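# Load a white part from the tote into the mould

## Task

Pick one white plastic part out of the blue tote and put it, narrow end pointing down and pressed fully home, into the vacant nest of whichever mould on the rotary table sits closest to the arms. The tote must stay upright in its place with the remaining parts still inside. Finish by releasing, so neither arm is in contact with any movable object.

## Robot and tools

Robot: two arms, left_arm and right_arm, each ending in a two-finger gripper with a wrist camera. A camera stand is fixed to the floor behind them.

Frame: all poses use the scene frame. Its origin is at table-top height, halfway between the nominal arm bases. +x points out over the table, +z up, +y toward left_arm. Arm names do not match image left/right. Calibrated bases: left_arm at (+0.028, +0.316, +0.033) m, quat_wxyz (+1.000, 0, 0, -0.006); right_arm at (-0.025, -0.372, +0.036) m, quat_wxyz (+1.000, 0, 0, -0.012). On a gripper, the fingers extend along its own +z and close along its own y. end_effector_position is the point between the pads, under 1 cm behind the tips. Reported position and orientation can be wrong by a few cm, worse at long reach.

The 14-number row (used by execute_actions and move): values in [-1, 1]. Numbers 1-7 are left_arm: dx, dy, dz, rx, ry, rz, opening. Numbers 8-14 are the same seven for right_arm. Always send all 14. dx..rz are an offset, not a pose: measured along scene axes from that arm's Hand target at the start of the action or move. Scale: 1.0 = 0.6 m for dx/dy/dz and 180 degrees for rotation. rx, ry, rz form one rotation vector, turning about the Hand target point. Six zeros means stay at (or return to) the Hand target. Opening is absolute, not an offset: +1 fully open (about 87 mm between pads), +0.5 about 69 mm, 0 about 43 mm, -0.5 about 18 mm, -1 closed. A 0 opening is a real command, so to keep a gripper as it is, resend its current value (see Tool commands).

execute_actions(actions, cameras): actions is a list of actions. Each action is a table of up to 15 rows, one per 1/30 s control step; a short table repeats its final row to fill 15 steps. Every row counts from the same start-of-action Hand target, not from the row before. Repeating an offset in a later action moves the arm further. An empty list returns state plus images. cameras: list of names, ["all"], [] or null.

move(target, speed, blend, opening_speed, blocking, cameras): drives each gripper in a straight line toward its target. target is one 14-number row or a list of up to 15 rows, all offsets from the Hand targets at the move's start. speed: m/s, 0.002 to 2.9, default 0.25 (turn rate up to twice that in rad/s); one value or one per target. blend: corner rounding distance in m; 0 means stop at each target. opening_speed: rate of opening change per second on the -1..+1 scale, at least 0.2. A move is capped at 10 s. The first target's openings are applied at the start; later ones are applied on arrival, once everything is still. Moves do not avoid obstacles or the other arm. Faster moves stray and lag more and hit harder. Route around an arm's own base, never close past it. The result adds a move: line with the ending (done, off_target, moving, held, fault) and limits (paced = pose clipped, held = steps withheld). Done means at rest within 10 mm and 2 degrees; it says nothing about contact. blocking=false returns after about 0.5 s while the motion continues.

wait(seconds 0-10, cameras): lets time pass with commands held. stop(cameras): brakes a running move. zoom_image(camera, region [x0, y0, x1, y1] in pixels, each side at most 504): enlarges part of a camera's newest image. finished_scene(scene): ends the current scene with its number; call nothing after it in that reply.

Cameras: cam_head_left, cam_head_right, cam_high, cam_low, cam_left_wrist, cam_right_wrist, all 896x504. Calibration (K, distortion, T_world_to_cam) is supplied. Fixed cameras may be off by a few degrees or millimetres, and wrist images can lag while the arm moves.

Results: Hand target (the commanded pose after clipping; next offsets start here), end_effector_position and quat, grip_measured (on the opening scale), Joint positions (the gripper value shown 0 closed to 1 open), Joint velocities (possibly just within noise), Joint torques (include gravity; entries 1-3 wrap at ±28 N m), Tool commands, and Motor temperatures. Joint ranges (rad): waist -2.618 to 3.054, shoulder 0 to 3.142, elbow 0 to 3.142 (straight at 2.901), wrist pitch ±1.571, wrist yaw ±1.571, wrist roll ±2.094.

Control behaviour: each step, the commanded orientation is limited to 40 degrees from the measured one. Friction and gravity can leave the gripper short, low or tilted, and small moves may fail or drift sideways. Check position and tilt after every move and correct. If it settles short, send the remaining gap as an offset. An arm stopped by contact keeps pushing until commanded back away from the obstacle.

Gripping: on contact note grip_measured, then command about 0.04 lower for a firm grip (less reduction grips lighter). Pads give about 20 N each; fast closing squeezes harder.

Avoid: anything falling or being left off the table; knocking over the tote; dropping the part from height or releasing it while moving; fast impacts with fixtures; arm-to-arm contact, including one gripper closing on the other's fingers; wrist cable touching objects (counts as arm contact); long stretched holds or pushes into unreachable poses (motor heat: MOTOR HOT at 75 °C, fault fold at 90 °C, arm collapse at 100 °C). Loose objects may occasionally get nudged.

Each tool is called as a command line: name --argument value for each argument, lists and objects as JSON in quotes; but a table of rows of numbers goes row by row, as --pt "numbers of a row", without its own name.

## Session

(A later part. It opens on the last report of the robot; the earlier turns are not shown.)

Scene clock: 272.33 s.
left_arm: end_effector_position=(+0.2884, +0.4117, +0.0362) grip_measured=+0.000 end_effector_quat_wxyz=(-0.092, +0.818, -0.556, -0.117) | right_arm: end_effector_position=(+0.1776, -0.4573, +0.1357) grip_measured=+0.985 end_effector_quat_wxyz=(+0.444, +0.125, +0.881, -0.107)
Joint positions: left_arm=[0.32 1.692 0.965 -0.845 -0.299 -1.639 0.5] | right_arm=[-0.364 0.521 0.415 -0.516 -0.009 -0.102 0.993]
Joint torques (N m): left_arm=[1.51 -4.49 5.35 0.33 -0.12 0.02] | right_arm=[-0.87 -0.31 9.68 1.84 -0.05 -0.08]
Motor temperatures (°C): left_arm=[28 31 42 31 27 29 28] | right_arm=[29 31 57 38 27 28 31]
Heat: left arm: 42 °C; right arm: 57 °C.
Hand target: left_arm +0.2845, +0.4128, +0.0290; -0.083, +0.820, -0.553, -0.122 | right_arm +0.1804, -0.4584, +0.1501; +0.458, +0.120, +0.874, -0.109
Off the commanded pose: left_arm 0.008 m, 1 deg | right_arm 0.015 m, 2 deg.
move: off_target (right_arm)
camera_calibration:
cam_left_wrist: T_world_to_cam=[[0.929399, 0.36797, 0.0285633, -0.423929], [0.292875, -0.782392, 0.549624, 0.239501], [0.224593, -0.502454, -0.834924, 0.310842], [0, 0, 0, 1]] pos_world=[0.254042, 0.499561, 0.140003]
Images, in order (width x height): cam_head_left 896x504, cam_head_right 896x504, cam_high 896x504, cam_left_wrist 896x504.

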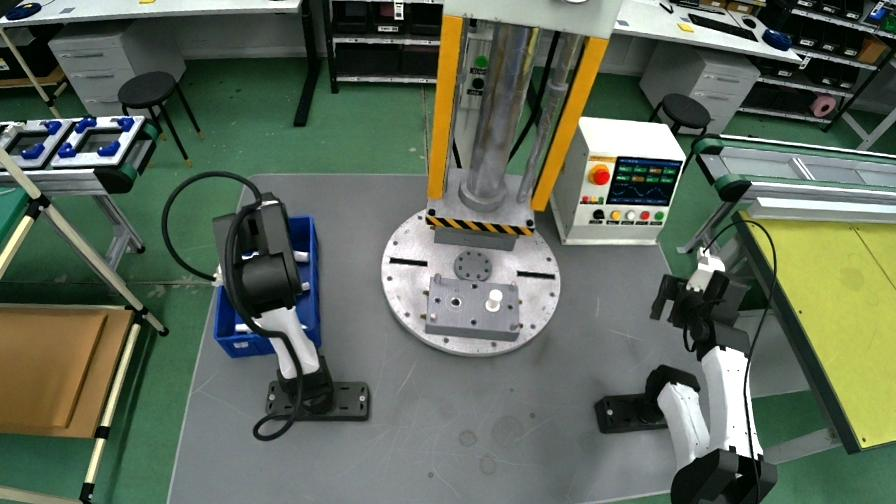

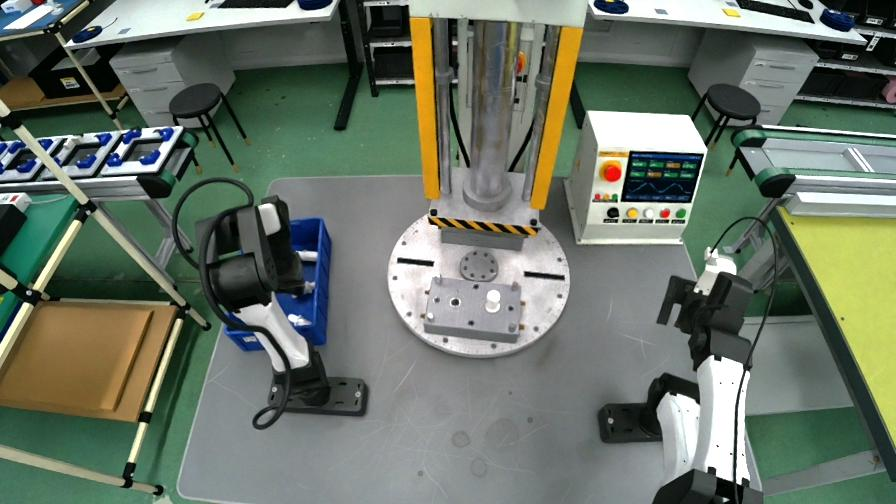

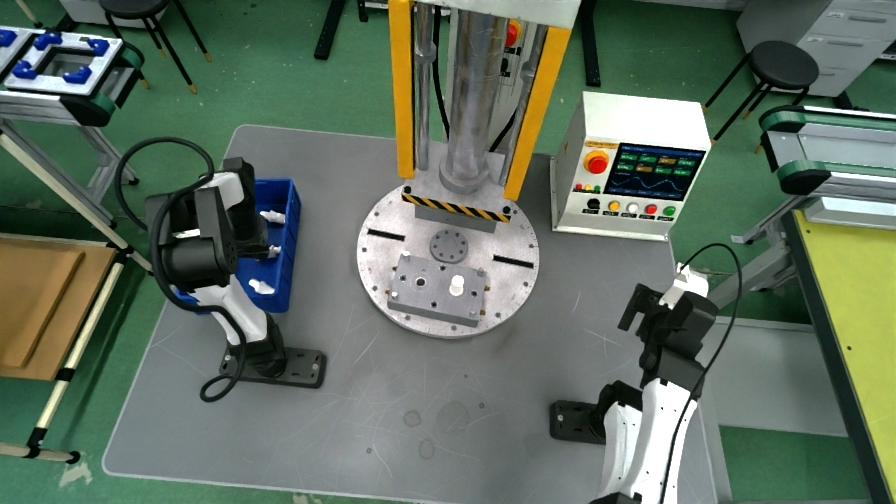

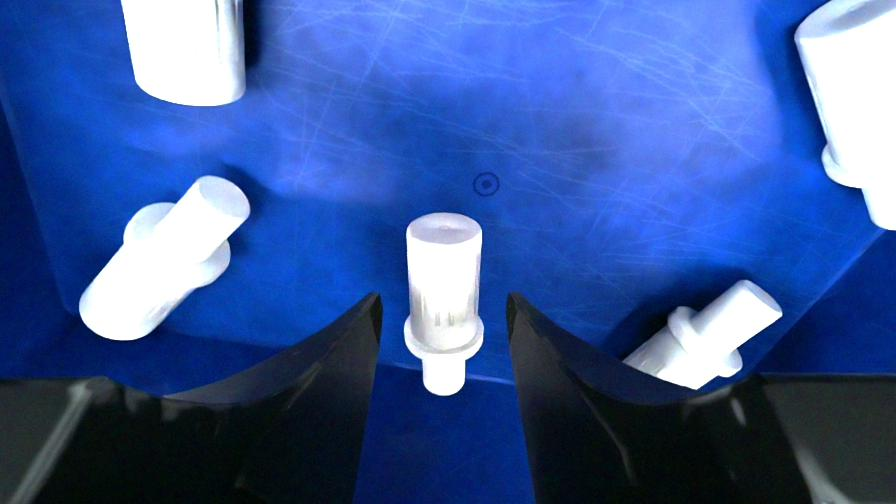

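zoom_image --camera "cam_high" --region '[100, 120, 310, 330]'

zoom_image --camera "cam_head_left" --region '[150, 160, 350, 370]'

zoom_image --camera "cam_head_right" --region '[150, 160, 350, 370]'

Scaled by 2.400 from the camera's 896x504 image, which has a finer 1280x720 frame.

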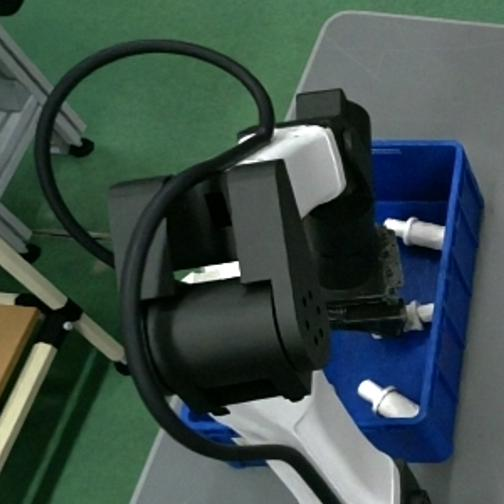

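Scaled by 2.400 from the camera's 896x504 image, which has a finer 1280x720 frame.

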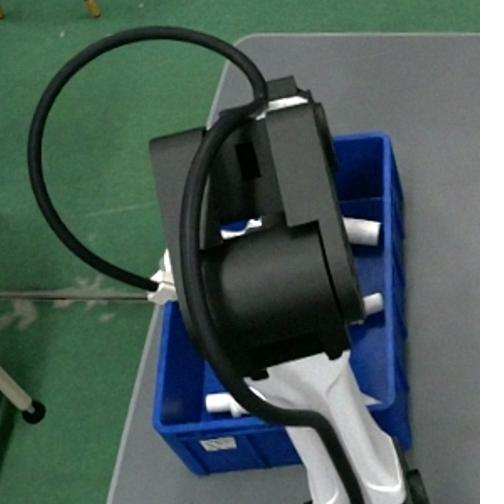

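Scaled by 2.400 from the camera's 896x504 image, which has a finer 1280x720 frame.

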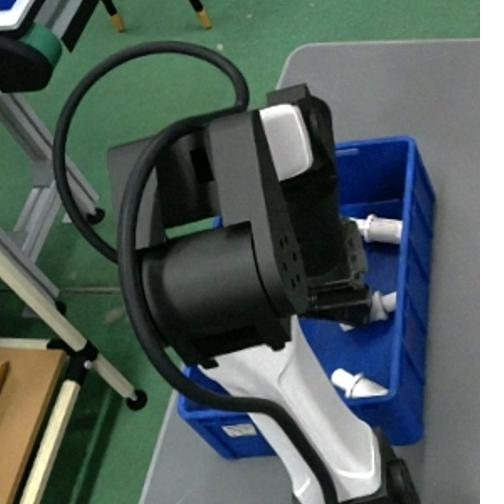

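move --target '[-0.001,0.0005,-0.0233,0,0,0,0,0,0,0,0,0,0,1]' --speed 0.025 --cameras '["cam_head_left","cam_left_wrist"]'

Scene clock: 301.80 s.
left_arm: end_effector_position=(+0.2881, +0.4125, +0.0222) grip_measured=+0.000 end_effector_quat_wxyz=(-0.092, +0.818, -0.555, -0.117) | right_arm: end_effector_position=(+0.1776, -0.4573, +0.1357) grip_measured=+0.985 end_effector_quat_wxyz=(+0.444, +0.125, +0.881, -0.107)
Joint positions: left_arm=[0.323 1.72 0.934 -0.785 -0.299 -1.639 0.5] | right_arm=[-0.364 0.521 0.415 -0.516 -0.009 -0.102 0.993]
Joint torques (N m): left_arm=[1.37 -4.56 5.15 0.36 -0.13 0.02] | right_arm=[-0.87 -0.36 9.83 1.86 -0.08 -0.08]
Motor temperatures (°C): left_arm=[28 32 42 30 27 29 28] | right_arm=[29 31 57 38 27 28 31]
Heat: left arm: 42 °C; right arm: 57 °C.
Hand target: left_arm +0.2839, +0.4131, +0.0150; -0.083, +0.820, -0.553, -0.122 | right_arm +0.1804, -0.4584, +0.1501; +0.458, +0.120, +0.874, -0.109
Off the commanded pose: left_arm 0.008 m, 1 deg | right_arm 0.015 m, 2 deg.
move: off_target (right_arm)
camera_calibration:
cam_left_wrist: T_world_to_cam=[[0.92825, 0.370804, 0.0292678, -0.424455], [0.294913, -0.781649, 0.549591, 0.247036], [0.226668, -0.501527, -0.834921, 0.29865], [0, 0, 0, 1]] pos_world=[0.253451, 0.500266, 0.126003]
Images, in order (width x height): cam_head_left 896x504, cam_left_wrist 896x504.

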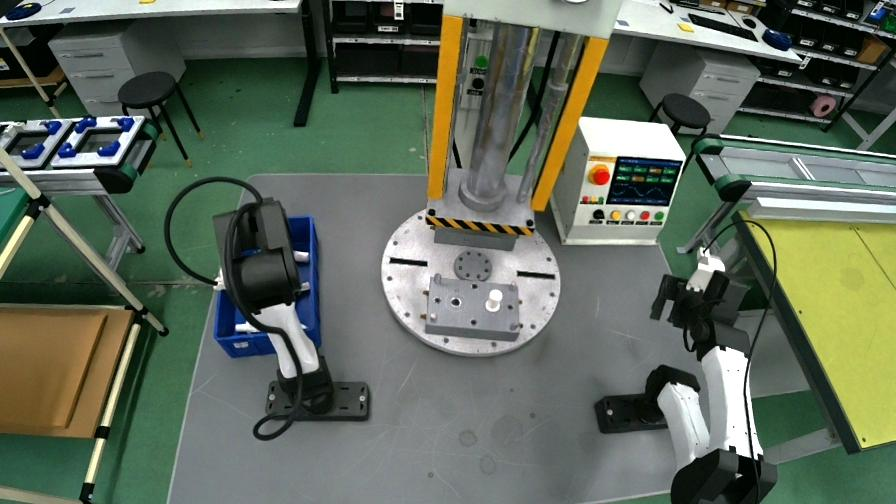

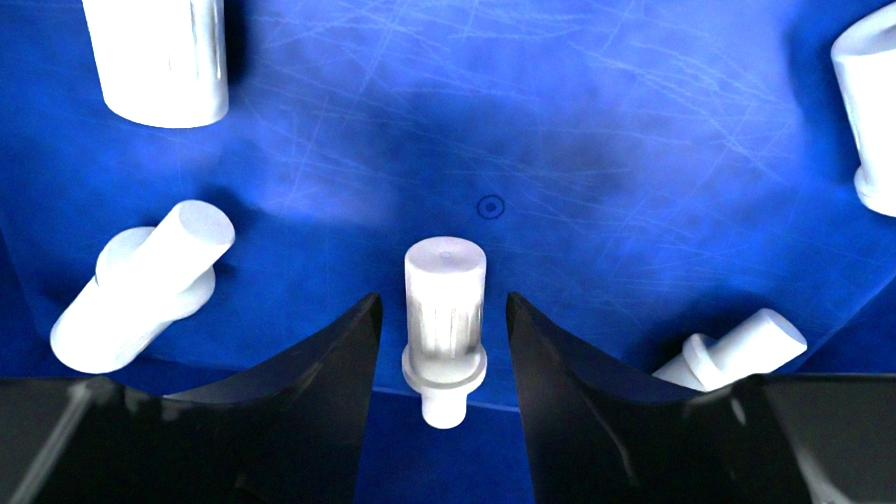

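move --target '[0,0,-0.0067,0,0,0,0,0,0,0,0,0,0,1]' --speed 0.02 --cameras '["cam_left_wrist"]'

Scene clock: 309.97 s.
left_arm: end_effector_position=(+0.2882, +0.4126, +0.0182) grip_measured=+0.000 end_effector_quat_wxyz=(-0.092, +0.818, -0.555, -0.117) | right_arm: end_effector_position=(+0.1776, -0.4573, +0.1357) grip_measured=+0.985 end_effector_quat_wxyz=(+0.444, +0.125, +0.881, -0.107)
Joint positions: left_arm=[0.323 1.729 0.926 -0.767 -0.299 -1.639 0.5] | right_arm=[-0.364 0.521 0.415 -0.516 -0.009 -0.102 0.993]
Joint torques (N m): left_arm=[1.39 -4.57 5.11 0.36 -0.13 0.02] | right_arm=[-0.91 -0.35 9.57 1.84 -0.08 -0.1]
Motor temperatures (°C): left_arm=[28 32 41 30 27 29 28] | right_arm=[29 31 57 39 27 28 31]
Heat: left arm: 41 °C; right arm: 57 °C.
Hand target: left_arm +0.2839, +0.4131, +0.0110; -0.083, +0.820, -0.553, -0.122 | right_arm +0.1804, -0.4584, +0.1501; +0.458, +0.120, +0.874, -0.109
Off the commanded pose: left_arm 0.008 m, 1 deg | right_arm 0.015 m, 2 deg.
move: off_target (right_arm)
camera_calibration:
cam_left_wrist: T_world_to_cam=[[0.92825, 0.370804, 0.0292678, -0.424431], [0.294913, -0.781649, 0.549591, 0.249205], [0.226668, -0.501527, -0.834921, 0.295288], [0, 0, 0, 1]] pos_world=[0.253551, 0.500266, 0.122003]
Images, in order (width x height): cam_left_wrist 896x504.

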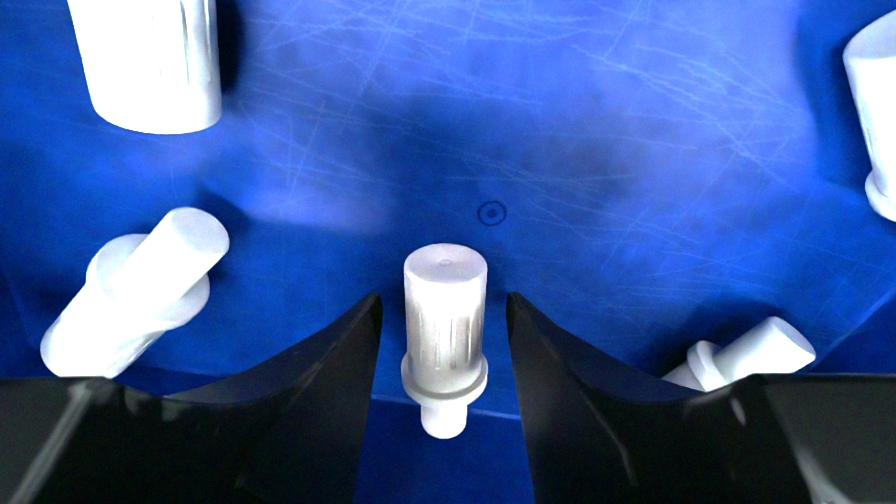

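move --target '[0,0,0,0,0,0,-0.5,0,0,0,0,0,0,1]' --opening_speed 0.3 --cameras '["cam_left_wrist"]'

Scene clock: 325.30 s.
left_arm: end_effector_position=(+0.2883, +0.4126, +0.0182) grip_measured=-0.344 end_effector_quat_wxyz=(-0.092, +0.818, -0.555, -0.117) | right_arm: end_effector_position=(+0.1776, -0.4573, +0.1357) grip_measured=+0.985 end_effector_quat_wxyz=(+0.444, +0.125, +0.881, -0.107)
Joint positions: left_arm=[0.323 1.729 0.926 -0.767 -0.299 -1.639 0.328] | right_arm=[-0.364 0.521 0.415 -0.516 -0.009 -0.102 0.993]
Joint torques (N m): left_arm=[1.36 -4.6 5.15 0.35 -0.13 0.03] | right_arm=[-0.83 -0.31 9.61 1.86 -0.05 -0.1]
Motor temperatures (°C): left_arm=[28 32 41 30 27 29 28] | right_arm=[29 31 58 39 27 28 31]
Heat: left arm: 41 °C; right arm: 58 °C.
Hand target: left_arm +0.2839, +0.4131, +0.0110; -0.083, +0.820, -0.553, -0.122 | right_arm +0.1804, -0.4584, +0.1501; +0.458, +0.120, +0.874, -0.109
Off the commanded pose: left_arm 0.008 m, 1 deg | right_arm 0.015 m, 2 deg.
move: off_target (right_arm)
camera_calibration:
cam_left_wrist: T_world_to_cam=[[0.928251, 0.370773, 0.0296229, -0.424498], [0.294689, -0.781685, 0.549661, 0.249349], [0.226955, -0.501494, -0.834863, 0.295242], [0, 0, 0, 1]] pos_world=[0.253553, 0.500367, 0.122003]
Images, in order (width x height): cam_left_wrist 896x504.

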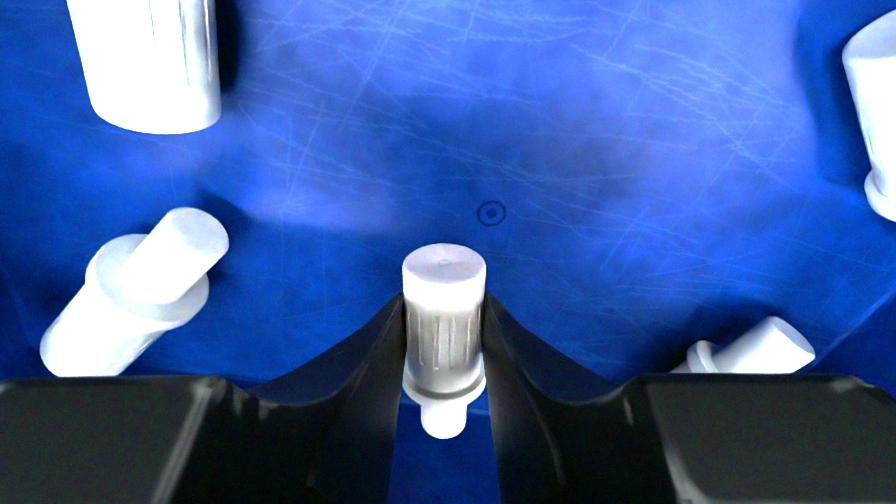

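move --target '[0.004,0,0.1,0,0,0,-0.5,0,0,0,0,0,0,1]' --speed 0.05 --cameras '["cam_head_left","cam_head_right","cam_left_wrist"]'

Scene clock: 331.63 s.
left_arm: end_effector_position=(+0.2797, +0.4097, +0.0585) grip_measured=-0.344 end_effector_quat_wxyz=(-0.069, +0.816, -0.558, -0.135) | right_arm: end_effector_position=(+0.1776, -0.4573, +0.1357) grip_measured=+0.985 end_effector_quat_wxyz=(+0.444, +0.125, +0.881, -0.107)
Joint positions: left_arm=[0.323 1.675 1.042 -0.996 -0.299 -1.639 0.328] | right_arm=[-0.364 0.521 0.415 -0.516 -0.009 -0.102 0.993]
Joint torques (N m): left_arm=[1.17 -7.9 8.81 -0.01 -0.13 0] | right_arm=[-0.84 -0.32 9.59 1.83 -0.05 -0.06]
Motor temperatures (°C): left_arm=[28 32 41 30 27 29 28] | right_arm=[29 31 58 39 27 28 31]
Heat: left arm: 41 °C; right arm: 58 °C.
Hand target: left_arm +0.2863, +0.4131, +0.0710; -0.083, +0.820, -0.553, -0.122 | right_arm +0.1804, -0.4584, +0.1501; +0.458, +0.120, +0.874, -0.109
Off the commanded pose: left_arm 0.015 m, 2 deg | right_arm 0.015 m, 2 deg.
move: off_target (left_arm, right_arm)
camera_calibration:
cam_left_wrist: T_world_to_cam=[[0.928271, 0.370836, -0.0281665, -0.413284], [0.324902, -0.77177, 0.546634, 0.21514], [0.180974, -0.516576, -0.836898, 0.348582], [0, 0, 0, 1]] pos_world=[0.250656, 0.499369, 0.162484]
Images, in order (width x height): cam_head_left 896x504, cam_head_right 896x504, cam_left_wrist 896x504.

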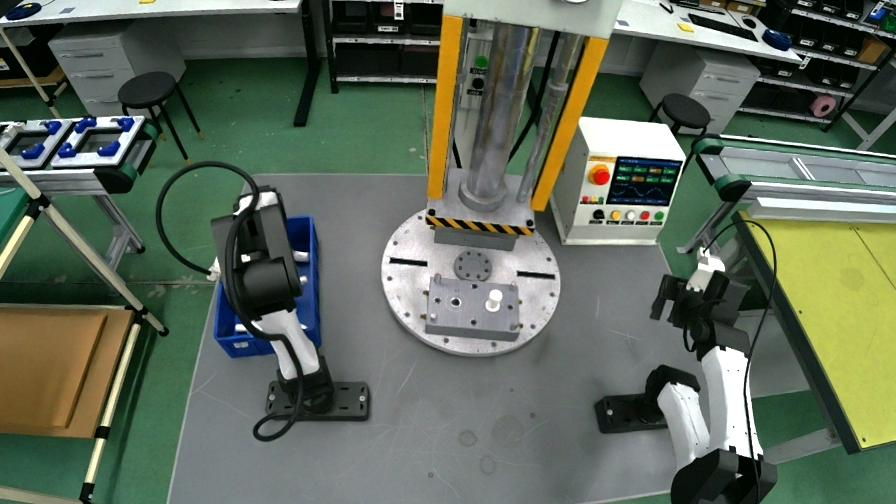

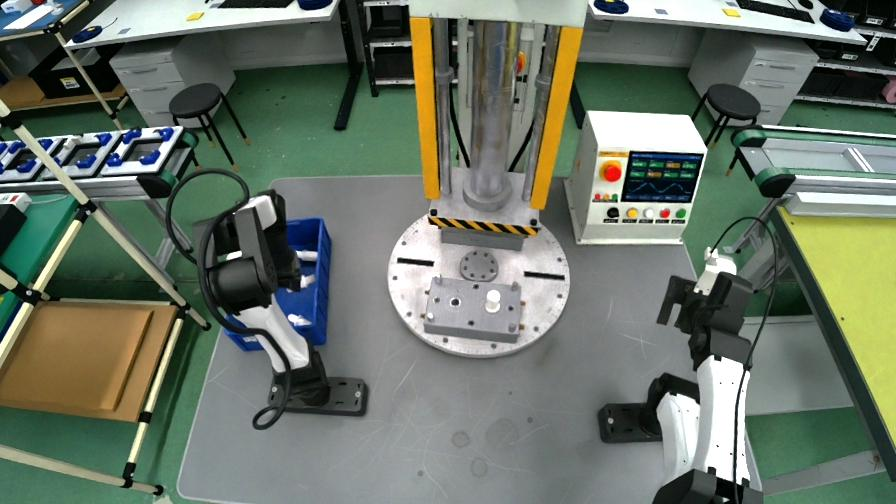

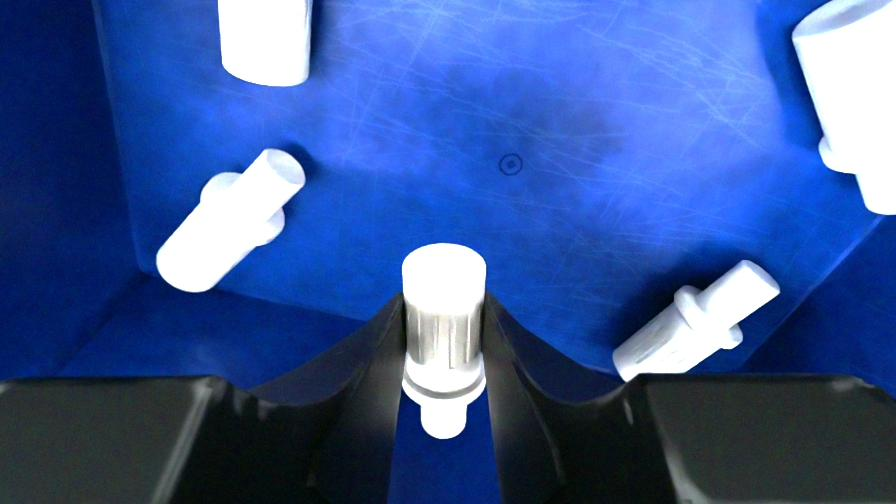

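move --target '[0.005,0.003,0.325,0,0,0,-0.5,0,0,0,0,0,0,1]' --speed 0.1 --cameras '["cam_head_left","cam_head_right","cam_left_wrist"]'

Scene clock: 338.30 s.
left_arm: end_effector_position=(+0.2915, +0.4146, +0.2563) grip_measured=-0.344 end_effector_quat_wxyz=(-0.143, +0.811, -0.563, -0.068) | right_arm: end_effector_position=(+0.1776, -0.4573, +0.1357) grip_measured=+0.985 end_effector_quat_wxyz=(+0.444, +0.125, +0.881, -0.107)
Joint positions: left_arm=[0.339 1.531 1.688 -1.573 -0.279 -1.579 0.328] | right_arm=[-0.364 0.521 0.415 -0.516 -0.009 -0.102 0.993]
Joint torques (N m): left_arm=[1.39 -6.02 8.81 0.42 -0.11 0.08] | right_arm=[-1.01 -0.4 9.52 1.86 -0.08 -0.09]
Motor temperatures (°C): left_arm=[28 33 42 30 27 29 28] | right_arm=[29 31 58 39 27 28 31]
Heat: left arm: 42 °C; right arm: 58 °C.
Hand target: left_arm +0.2893, +0.4149, +0.2660; -0.083, +0.820, -0.553, -0.122 | right_arm +0.1804, -0.4584, +0.1501; +0.458, +0.120, +0.874, -0.109
Off the commanded pose: left_arm 0.010 m, 9 deg | right_arm 0.015 m, 2 deg.
joint sent to its limit (left arm) — joint 4 (wrist pitch), lower limit. The joint targets are off in orientation, not in position.
move: off_target (left_arm, right_arm)
camera_calibration:
cam_left_wrist: T_world_to_cam=[[0.930211, 0.327814, 0.165063, -0.452696], [0.185544, -0.808044, 0.55914, 0.159353], [0.316673, -0.489492, -0.812475, 0.457398], [0, 0, 0, 1]] pos_world=[0.24669, 0.501057, 0.357247]
Images, in order (width x height): cam_head_left 896x504, cam_head_right 896x504, cam_left_wrist 896x504.

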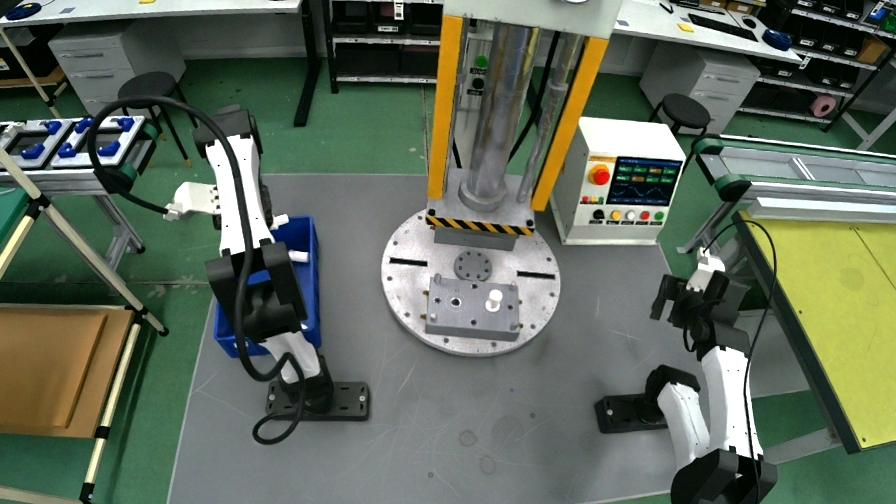

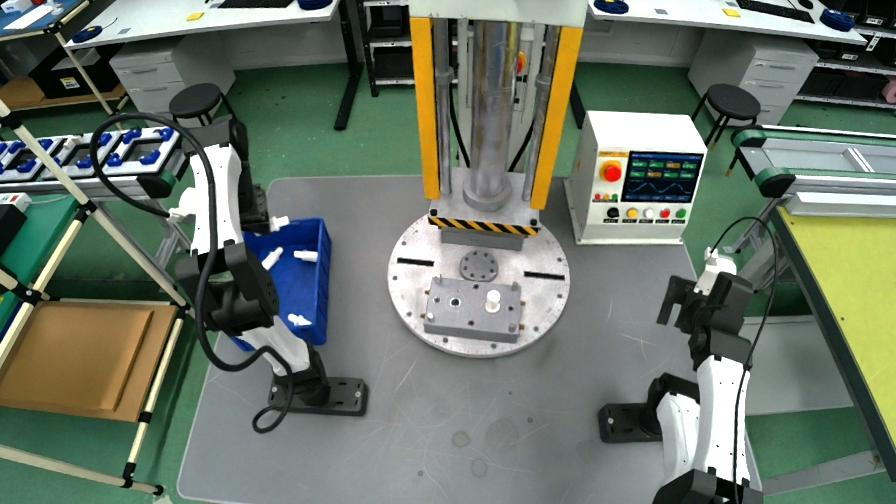

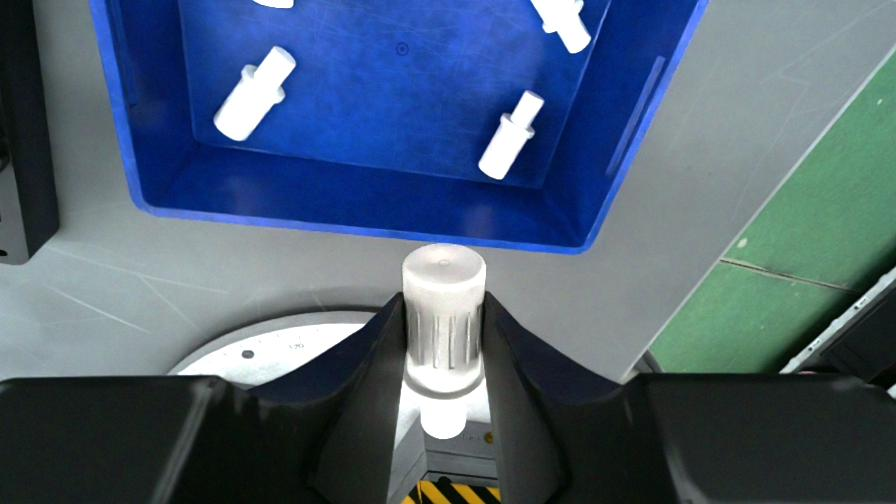

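move --pt "0.0678 -0.1582 -0.0267 0 0 -0.622 -0.5 0 0 0 0 0 0 1" --pt "-0.1155 -0.4748 -0.0433 0 0 -0.872 -0.5 0 0 0 0 0 0 1" --speed 0.2 --blend '[0.05,0]' --cameras '["cam_head_left","cam_head_right","cam_left_wrist"]'

Scene clock: 364.73 s.
left_arm: end_effector_position=(+0.2191, +0.1340, +0.2388) grip_measured=-0.344 end_effector_quat_wxyz=(+0.130, +0.380, +0.914, -0.052) | right_arm: end_effector_position=(+0.1776, -0.4573, +0.1357) grip_measured=+0.985 end_effector_quat_wxyz=(+0.444, +0.125, +0.881, -0.107)
Joint positions: left_arm=[-0.75 1.482 1.569 -1.377 0.004 0.026 0.328] | right_arm=[-0.364 0.521 0.415 -0.516 -0.009 -0.102 0.993]
Joint torques (N m): left_arm=[0.32 -4.96 7.51 0.95 0.14 -0.09] | right_arm=[-0.9 -0.32 9.62 1.86 -0.06 -0.08]
Motor temperatures (°C): left_arm=[28 33 42 30 27 29 29] | right_arm=[29 31 58 39 27 28 31]
Heat: left arm: 42 °C; right arm: 58 °C.
Hand target: left_arm +0.2200, +0.1300, +0.2400; +0.136, +0.378, +0.914, -0.057 | right_arm +0.1804, -0.4584, +0.1501; +0.458, +0.120, +0.874, -0.109
Off the commanded pose: left_arm 0.004 m, 1 deg | right_arm 0.015 m, 2 deg.
move: off_target (right_arm)
camera_calibration:
cam_left_wrist: T_world_to_cam=[[-0.706237, -0.707956, 0.00536076, 0.244958], [-0.58213, 0.584992, 0.56472, -0.0639967], [-0.402933, 0.395705, -0.825265, 0.370923], [0, 0, 0, 1]] pos_world=[0.285201, 0.0640805, 0.340937]
Images, in order (width x height): cam_head_left 896x504, cam_head_right 896x504, cam_left_wrist 896x504.

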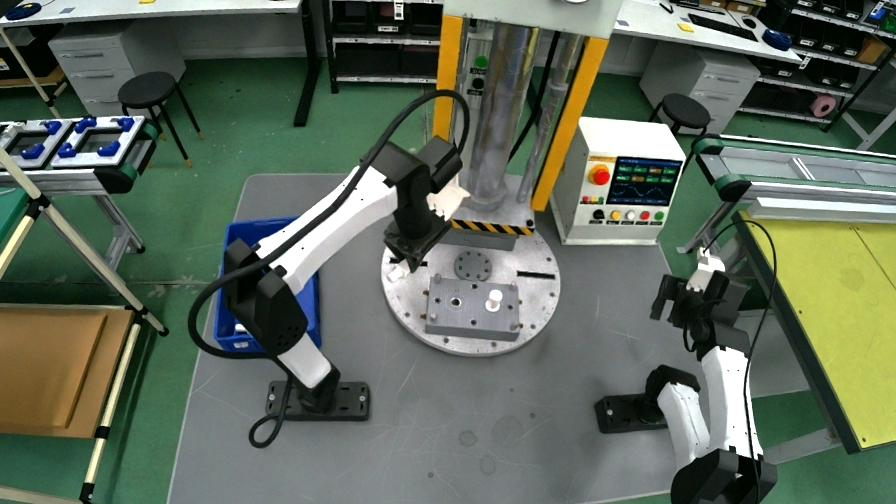

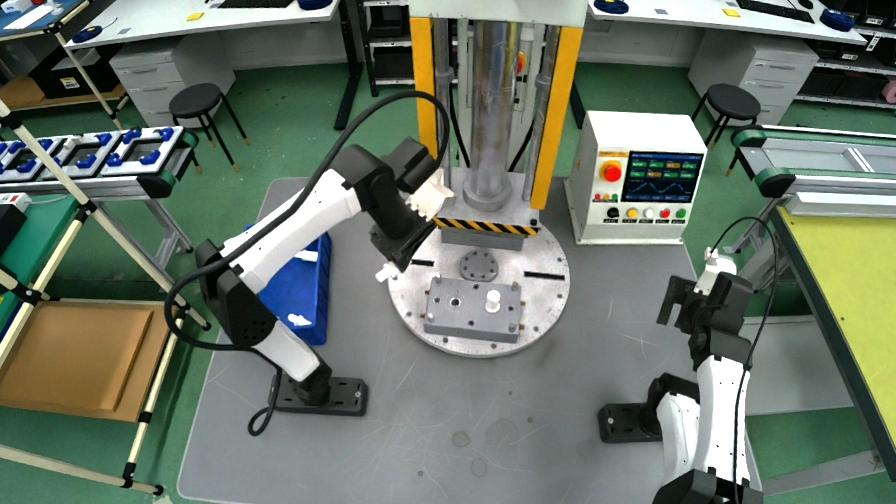

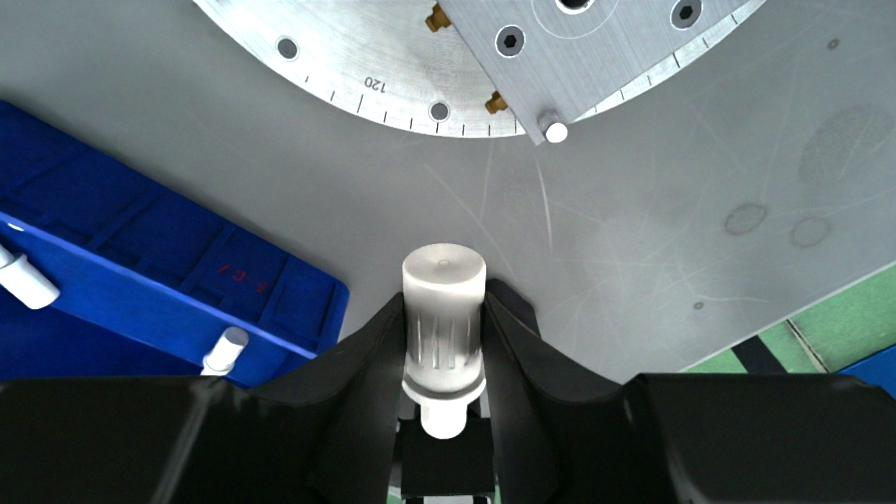

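move --target '[-0.25,-0.1,-0.0167,0,0,-0.1944,-0.5,0,0,0,0,0,0,1]' --speed 0.2 --cameras '["cam_head_left","cam_head_right","cam_left_wrist"]'

Scene clock: 372.13 s.
left_arm: end_effector_position=(+0.0708, +0.0715, +0.2296) grip_measured=-0.344 end_effector_quat_wxyz=(+0.107, +0.638, +0.757, -0.091) | right_arm: end_effector_position=(+0.1776, -0.4573, +0.1357) grip_measured=+0.985 end_effector_quat_wxyz=(+0.444, +0.125, +0.881, -0.107)
Joint positions: left_arm=[-1.381 1.411 1.469 -1.347 0.004 0.006 0.328] | right_arm=[-0.364 0.521 0.415 -0.516 -0.009 -0.102 0.993]
Joint torques (N m): left_arm=[0.23 -4.98 6.69 0.99 0.07 -0.11] | right_arm=[-0.88 -0.29 9.59 1.85 -0.07 -0.13]
Motor temperatures (°C): left_arm=[28 33 42 30 27 29 29] | right_arm=[29 31 58 39 27 28 31]
Heat: left arm: 42 °C; right arm: 58 °C.
Hand target: left_arm +0.0699, +0.0700, +0.2299; +0.113, +0.636, +0.758, -0.095 | right_arm +0.1804, -0.4584, +0.1501; +0.458, +0.120, +0.874, -0.109
Off the commanded pose: left_arm 0.002 m, 1 deg | right_arm 0.015 m, 2 deg.
move: off_target (right_arm)
camera_calibration:
cam_left_wrist: T_world_to_cam=[[-0.984748, -0.173593, 0.0116989, 0.0760882], [-0.136936, 0.814774, 0.563375, -0.156139], [-0.10733, 0.553181, -0.826118, 0.296277], [0, 0, 0, 1]] pos_world=[0.085346, -0.0234688, 0.331835]
Images, in order (width x height): cam_head_left 896x504, cam_head_right 896x504, cam_left_wrist 896x504.

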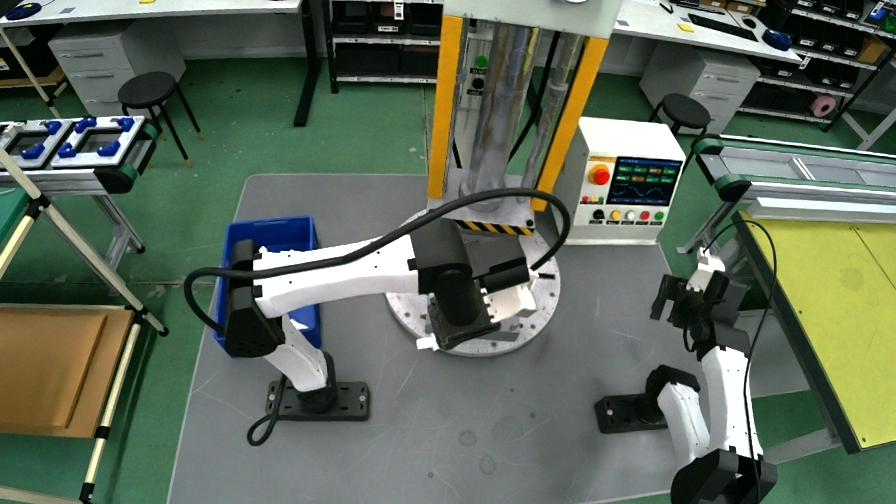

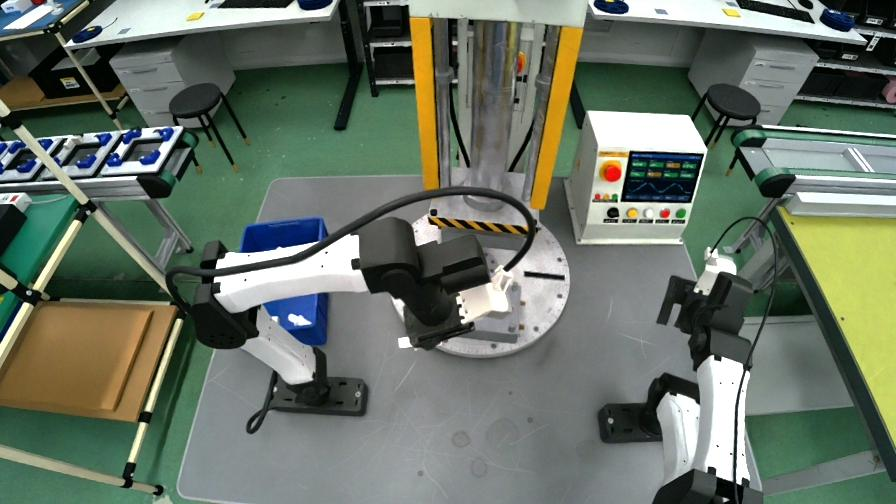

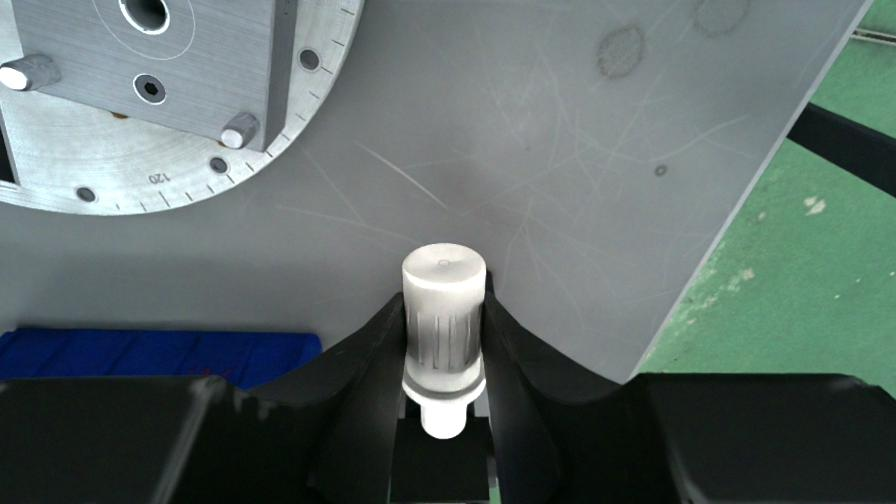

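move --target '[0,0,-0.2833,0,0,0,-0.5,0,0,0,0,0,0,1]' --speed 0.1 --cameras '["cam_head_right","cam_left_wrist"]'

Scene clock: 397.57 s.
left_arm: end_effector_position=(+0.0709, +0.0708, +0.0648) grip_measured=-0.344 end_effector_quat_wxyz=(+0.113, +0.637, +0.756, -0.097) | right_arm: end_effector_position=(+0.1776, -0.4573, +0.1357) grip_measured=+0.985 end_effector_quat_wxyz=(+0.444, +0.125, +0.881, -0.107)
Joint positions: left_arm=[-1.381 1.42 0.808 -0.659 0.004 0.005 0.328] | right_arm=[-0.364 0.521 0.415 -0.516 -0.009 -0.102 0.993]
Joint torques (N m): left_arm=[0.18 -3.43 6.53 1.04 0.07 -0.07] | right_arm=[-0.94 -0.32 9.73 1.87 -0.04 -0.08]
Motor temperatures (°C): left_arm=[28 33 42 30 27 29 29] | right_arm=[29 31 59 39 27 28 31]
Heat: left arm: 42 °C; right arm: 59 °C.
Hand target: left_arm +0.0699, +0.0701, +0.0599; +0.113, +0.636, +0.758, -0.095 | right_arm +0.1804, -0.4584, +0.1501; +0.458, +0.120, +0.874, -0.109
Off the commanded pose: left_arm 0.005 m, 0 deg | right_arm 0.015 m, 2 deg.
move: off_target (right_arm)
camera_calibration:
cam_left_wrist: T_world_to_cam=[[-0.984658, -0.174085, 0.0119245, 0.0780459], [-0.139125, 0.824489, 0.54851, -0.0622845], [-0.105319, 0.538436, -0.836059, 0.162143], [0, 0, 0, 1]] pos_world=[0.08526, -0.0223643, 0.168794]
Images, in order (width x height): cam_head_right 896x504, cam_left_wrist 896x504.

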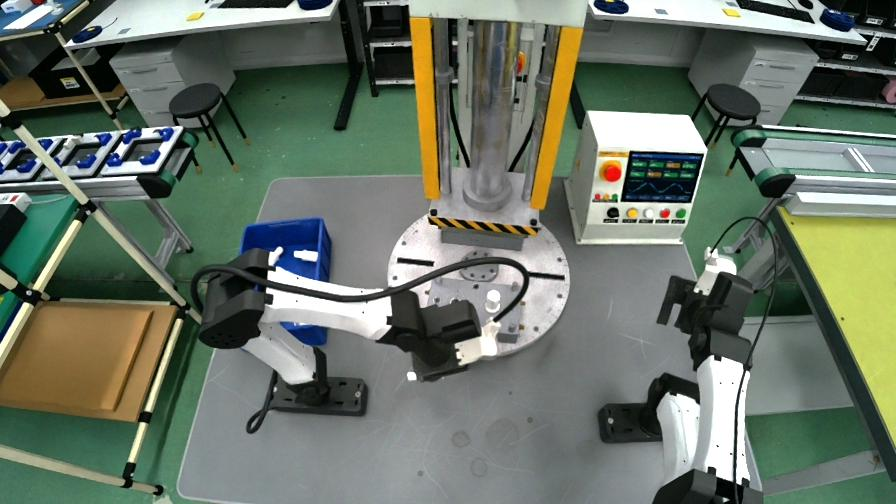

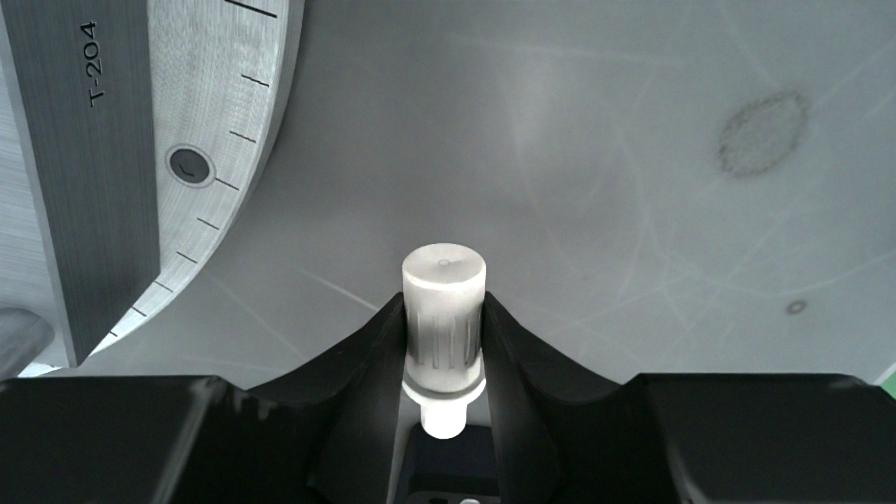

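move --target '[0,0,-0.0483,0,0,0,-0.5,0,0,0,0,0,0,1]' --speed 0.04 --cameras '["cam_left_wrist"]'

Scene clock: 405.10 s.
left_arm: end_effector_position=(+0.0711, +0.0699, +0.0362) grip_measured=-0.344 end_effector_quat_wxyz=(+0.114, +0.637, +0.756, -0.097) | right_arm: end_effector_position=(+0.1776, -0.4573, +0.1357) grip_measured=+0.985 end_effector_quat_wxyz=(+0.444, +0.125, +0.881, -0.107)
Joint positions: left_arm=[-1.381 1.477 0.732 -0.525 0.004 0.005 0.328] | right_arm=[-0.364 0.521 0.415 -0.516 -0.009 -0.102 0.993]
Joint torques (N m): left_arm=[0.23 -3.55 6.08 1.11 0.07 -0.07] | right_arm=[-0.83 -0.38 9.51 1.81 -0.06 -0.07]
Motor temperatures (°C): left_arm=[28 33 43 30 27 29 29] | right_arm=[29 31 59 39 27 28 31]
Heat: left arm: 43 °C; right arm: 59 °C.
Hand target: left_arm +0.0699, +0.0700, +0.0310; +0.113, +0.636, +0.758, -0.095 | right_arm +0.1804, -0.4584, +0.1501; +0.458, +0.120, +0.874, -0.109
Off the commanded pose: left_arm 0.005 m, 0 deg | right_arm 0.015 m, 2 deg.
move: off_target (right_arm)
camera_calibration:
cam_left_wrist: T_world_to_cam=[[-0.984655, -0.174103, 0.0119138, 0.078347], [-0.139228, 0.824907, 0.547855, -0.0458088], [-0.105211, 0.537789, -0.836489, 0.13871], [0, 0, 0, 1]] pos_world=[0.0853608, -0.0231685, 0.140193]
Images, in order (width x height): cam_left_wrist 896x504.

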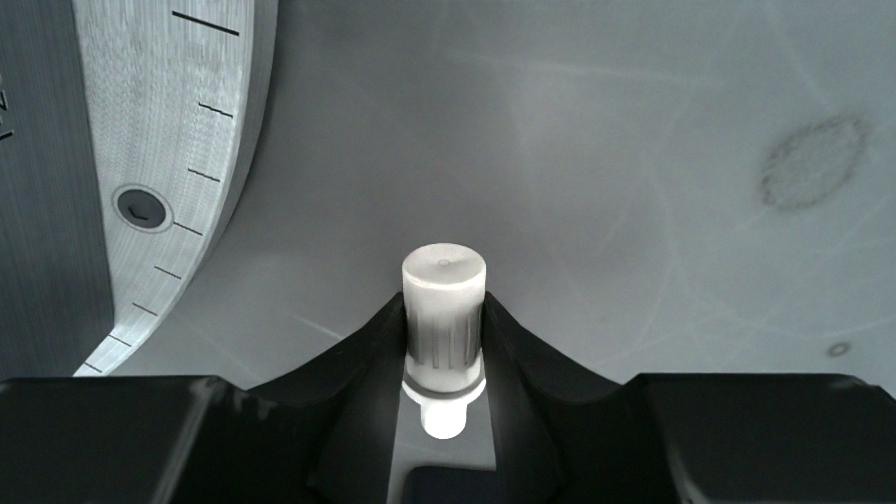

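move --target '[0,0,-0.0167,0,0,0,-0.5,0,0,0,0,0,0,1]' --speed 0.025

move --target '[0,0,-0.0083,0,0,0,-0.5,0,0,0,0,0,0,1]' --speed 0.02

Scene clock: 412.60 s.
left_arm: end_effector_position=(+0.0711, +0.0696, +0.0264) grip_measured=-0.344 end_effector_quat_wxyz=(+0.114, +0.637, +0.757, -0.098) | right_arm: end_effector_position=(+0.1776, -0.4573, +0.1357) grip_measured=+0.985 end_effector_quat_wxyz=(+0.444, +0.125, +0.881, -0.107)
Joint positions: left_arm=[-1.381 1.501 0.708 -0.477 0.004 0.005 0.328] | right_arm=[-0.364 0.521 0.415 -0.516 -0.009 -0.102 0.993]
Joint torques (N m): left_arm=[0.23 -3.59 5.86 1.09 0.07 -0.08] | right_arm=[-0.91 -0.42 9.59 1.84 -0.06 -0.09]
Motor temperatures (°C): left_arm=[28 33 42 31 27 29 29] | right_arm=[29 31 59 39 27 28 31]
Heat: left arm: 42 °C; right arm: 59 °C.
Hand target: left_arm +0.0699, +0.0700, +0.0210; +0.113, +0.636, +0.758, -0.095 | right_arm +0.1804, -0.4584, +0.1501; +0.458, +0.120, +0.874, -0.109
Off the commanded pose: left_arm 0.006 m, 0 deg | right_arm 0.015 m, 2 deg.
move: off_target (right_arm)

Scene clock: 413.53 s.
left_arm: end_effector_position=(+0.0712, +0.0694, +0.0214) grip_measured=-0.344 end_effector_quat_wxyz=(+0.114, +0.637, +0.757, -0.098) | right_arm: end_effector_position=(+0.1776, -0.4573, +0.1357) grip_measured=+0.985 end_effector_quat_wxyz=(+0.444, +0.125, +0.881, -0.107)
Joint positions: left_arm=[-1.381 1.514 0.697 -0.452 0.004 0.005 0.328] | right_arm=[-0.364 0.521 0.415 -0.516 -0.009 -0.102 0.993]
Joint torques (N m): left_arm=[0.21 -3.62 5.78 1.08 0.07 -0.07] | right_arm=[-0.91 -0.31 9.54 1.85 -0.07 -0.09]
Motor temperatures (°C): left_arm=[28 33 42 31 27 29 29] | right_arm=[29 31 59 39 27 28 31]
Heat: left arm: 42 °C; right arm: 59 °C.
Hand target: left_arm +0.0699, +0.0700, +0.0160; +0.113, +0.636, +0.758, -0.095 | right_arm +0.1804, -0.4584, +0.1501; +0.458, +0.120, +0.874, -0.109
Off the commanded pose: left_arm 0.006 m, 0 deg | right_arm 0.015 m, 2 deg.
move: off_target (right_arm)

move --target '[0,0,-0.005,0,0,0,-0.5,0,0,0,0,0,0,1]' --speed 0.015 --cameras '["cam_left_wrist","cam_head_right","cam_low"]'

Scene clock: 417.10 s.
left_arm: end_effector_position=(+0.0711, +0.0696, +0.0182) grip_measured=-0.344 end_effector_quat_wxyz=(+0.114, +0.637, +0.757, -0.097) | right_arm: end_effector_position=(+0.1776, -0.4573, +0.1357) grip_measured=+0.985 end_effector_quat_wxyz=(+0.444, +0.125, +0.881, -0.107)
Joint positions: left_arm=[-1.381 1.522 0.689 -0.438 0.004 0.005 0.328] | right_arm=[-0.364 0.521 0.415 -0.516 -0.009 -0.102 0.993]
Joint torques (N m): left_arm=[0.23 -3.64 5.75 1.09 0.07 -0.07] | right_arm=[-0.96 -0.36 9.65 1.83 -0.08 -0.1]
Motor temperatures (°C): left_arm=[28 33 42 31 27 29 29] | right_arm=[29 31 59 39 27 28 31]
Heat: left arm: 42 °C; right arm: 59 °C.
Hand target: left_arm +0.0699, +0.0700, +0.0130; +0.113, +0.636, +0.758, -0.095 | right_arm +0.1804, -0.4584, +0.1501; +0.458, +0.120, +0.874, -0.109
Off the commanded pose: left_arm 0.005 m, 0 deg | right_arm 0.015 m, 2 deg.
move: off_target (right_arm)
camera_calibration:
cam_left_wrist: T_world_to_cam=[[-0.984597, -0.17443, 0.0119879, 0.0785848], [-0.13942, 0.824652, 0.548188, -0.0357185], [-0.105506, 0.538073, -0.836269, 0.12383], [0, 0, 0, 1]] pos_world=[0.0854593, -0.0234666, 0.122194]
Images, in order (width x height): cam_head_right 896x504, cam_low 896x504, cam_left_wrist 896x504.

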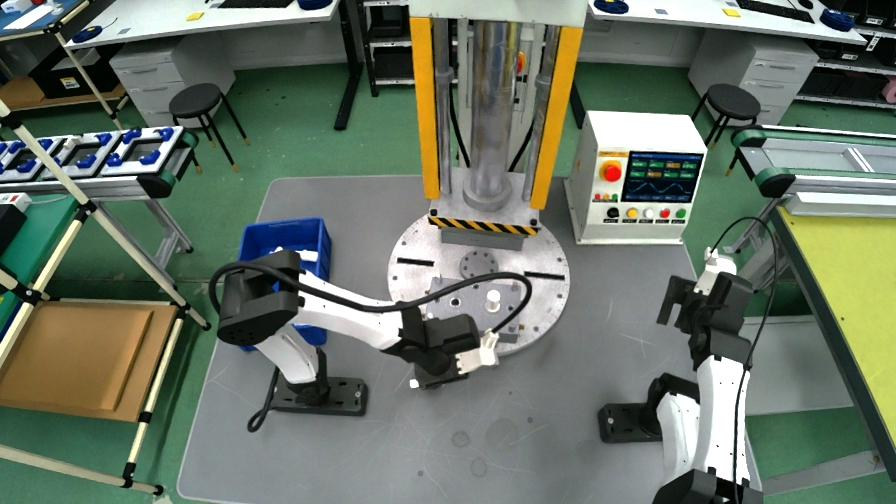

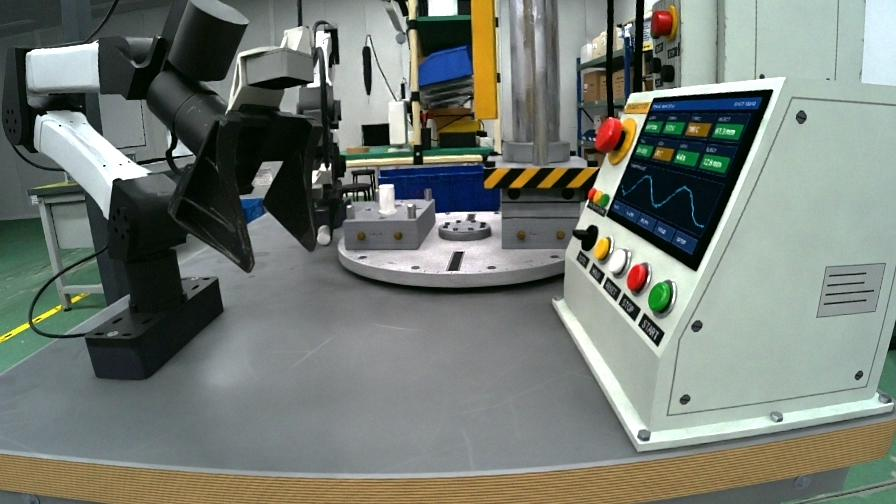

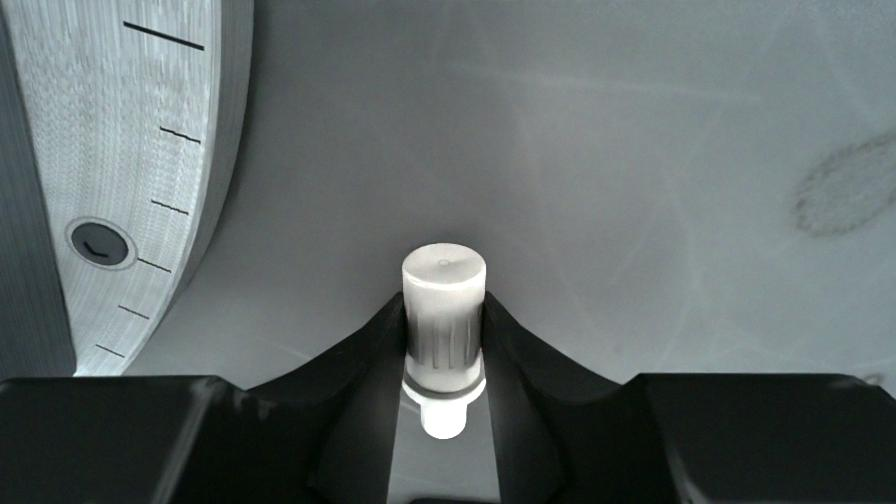

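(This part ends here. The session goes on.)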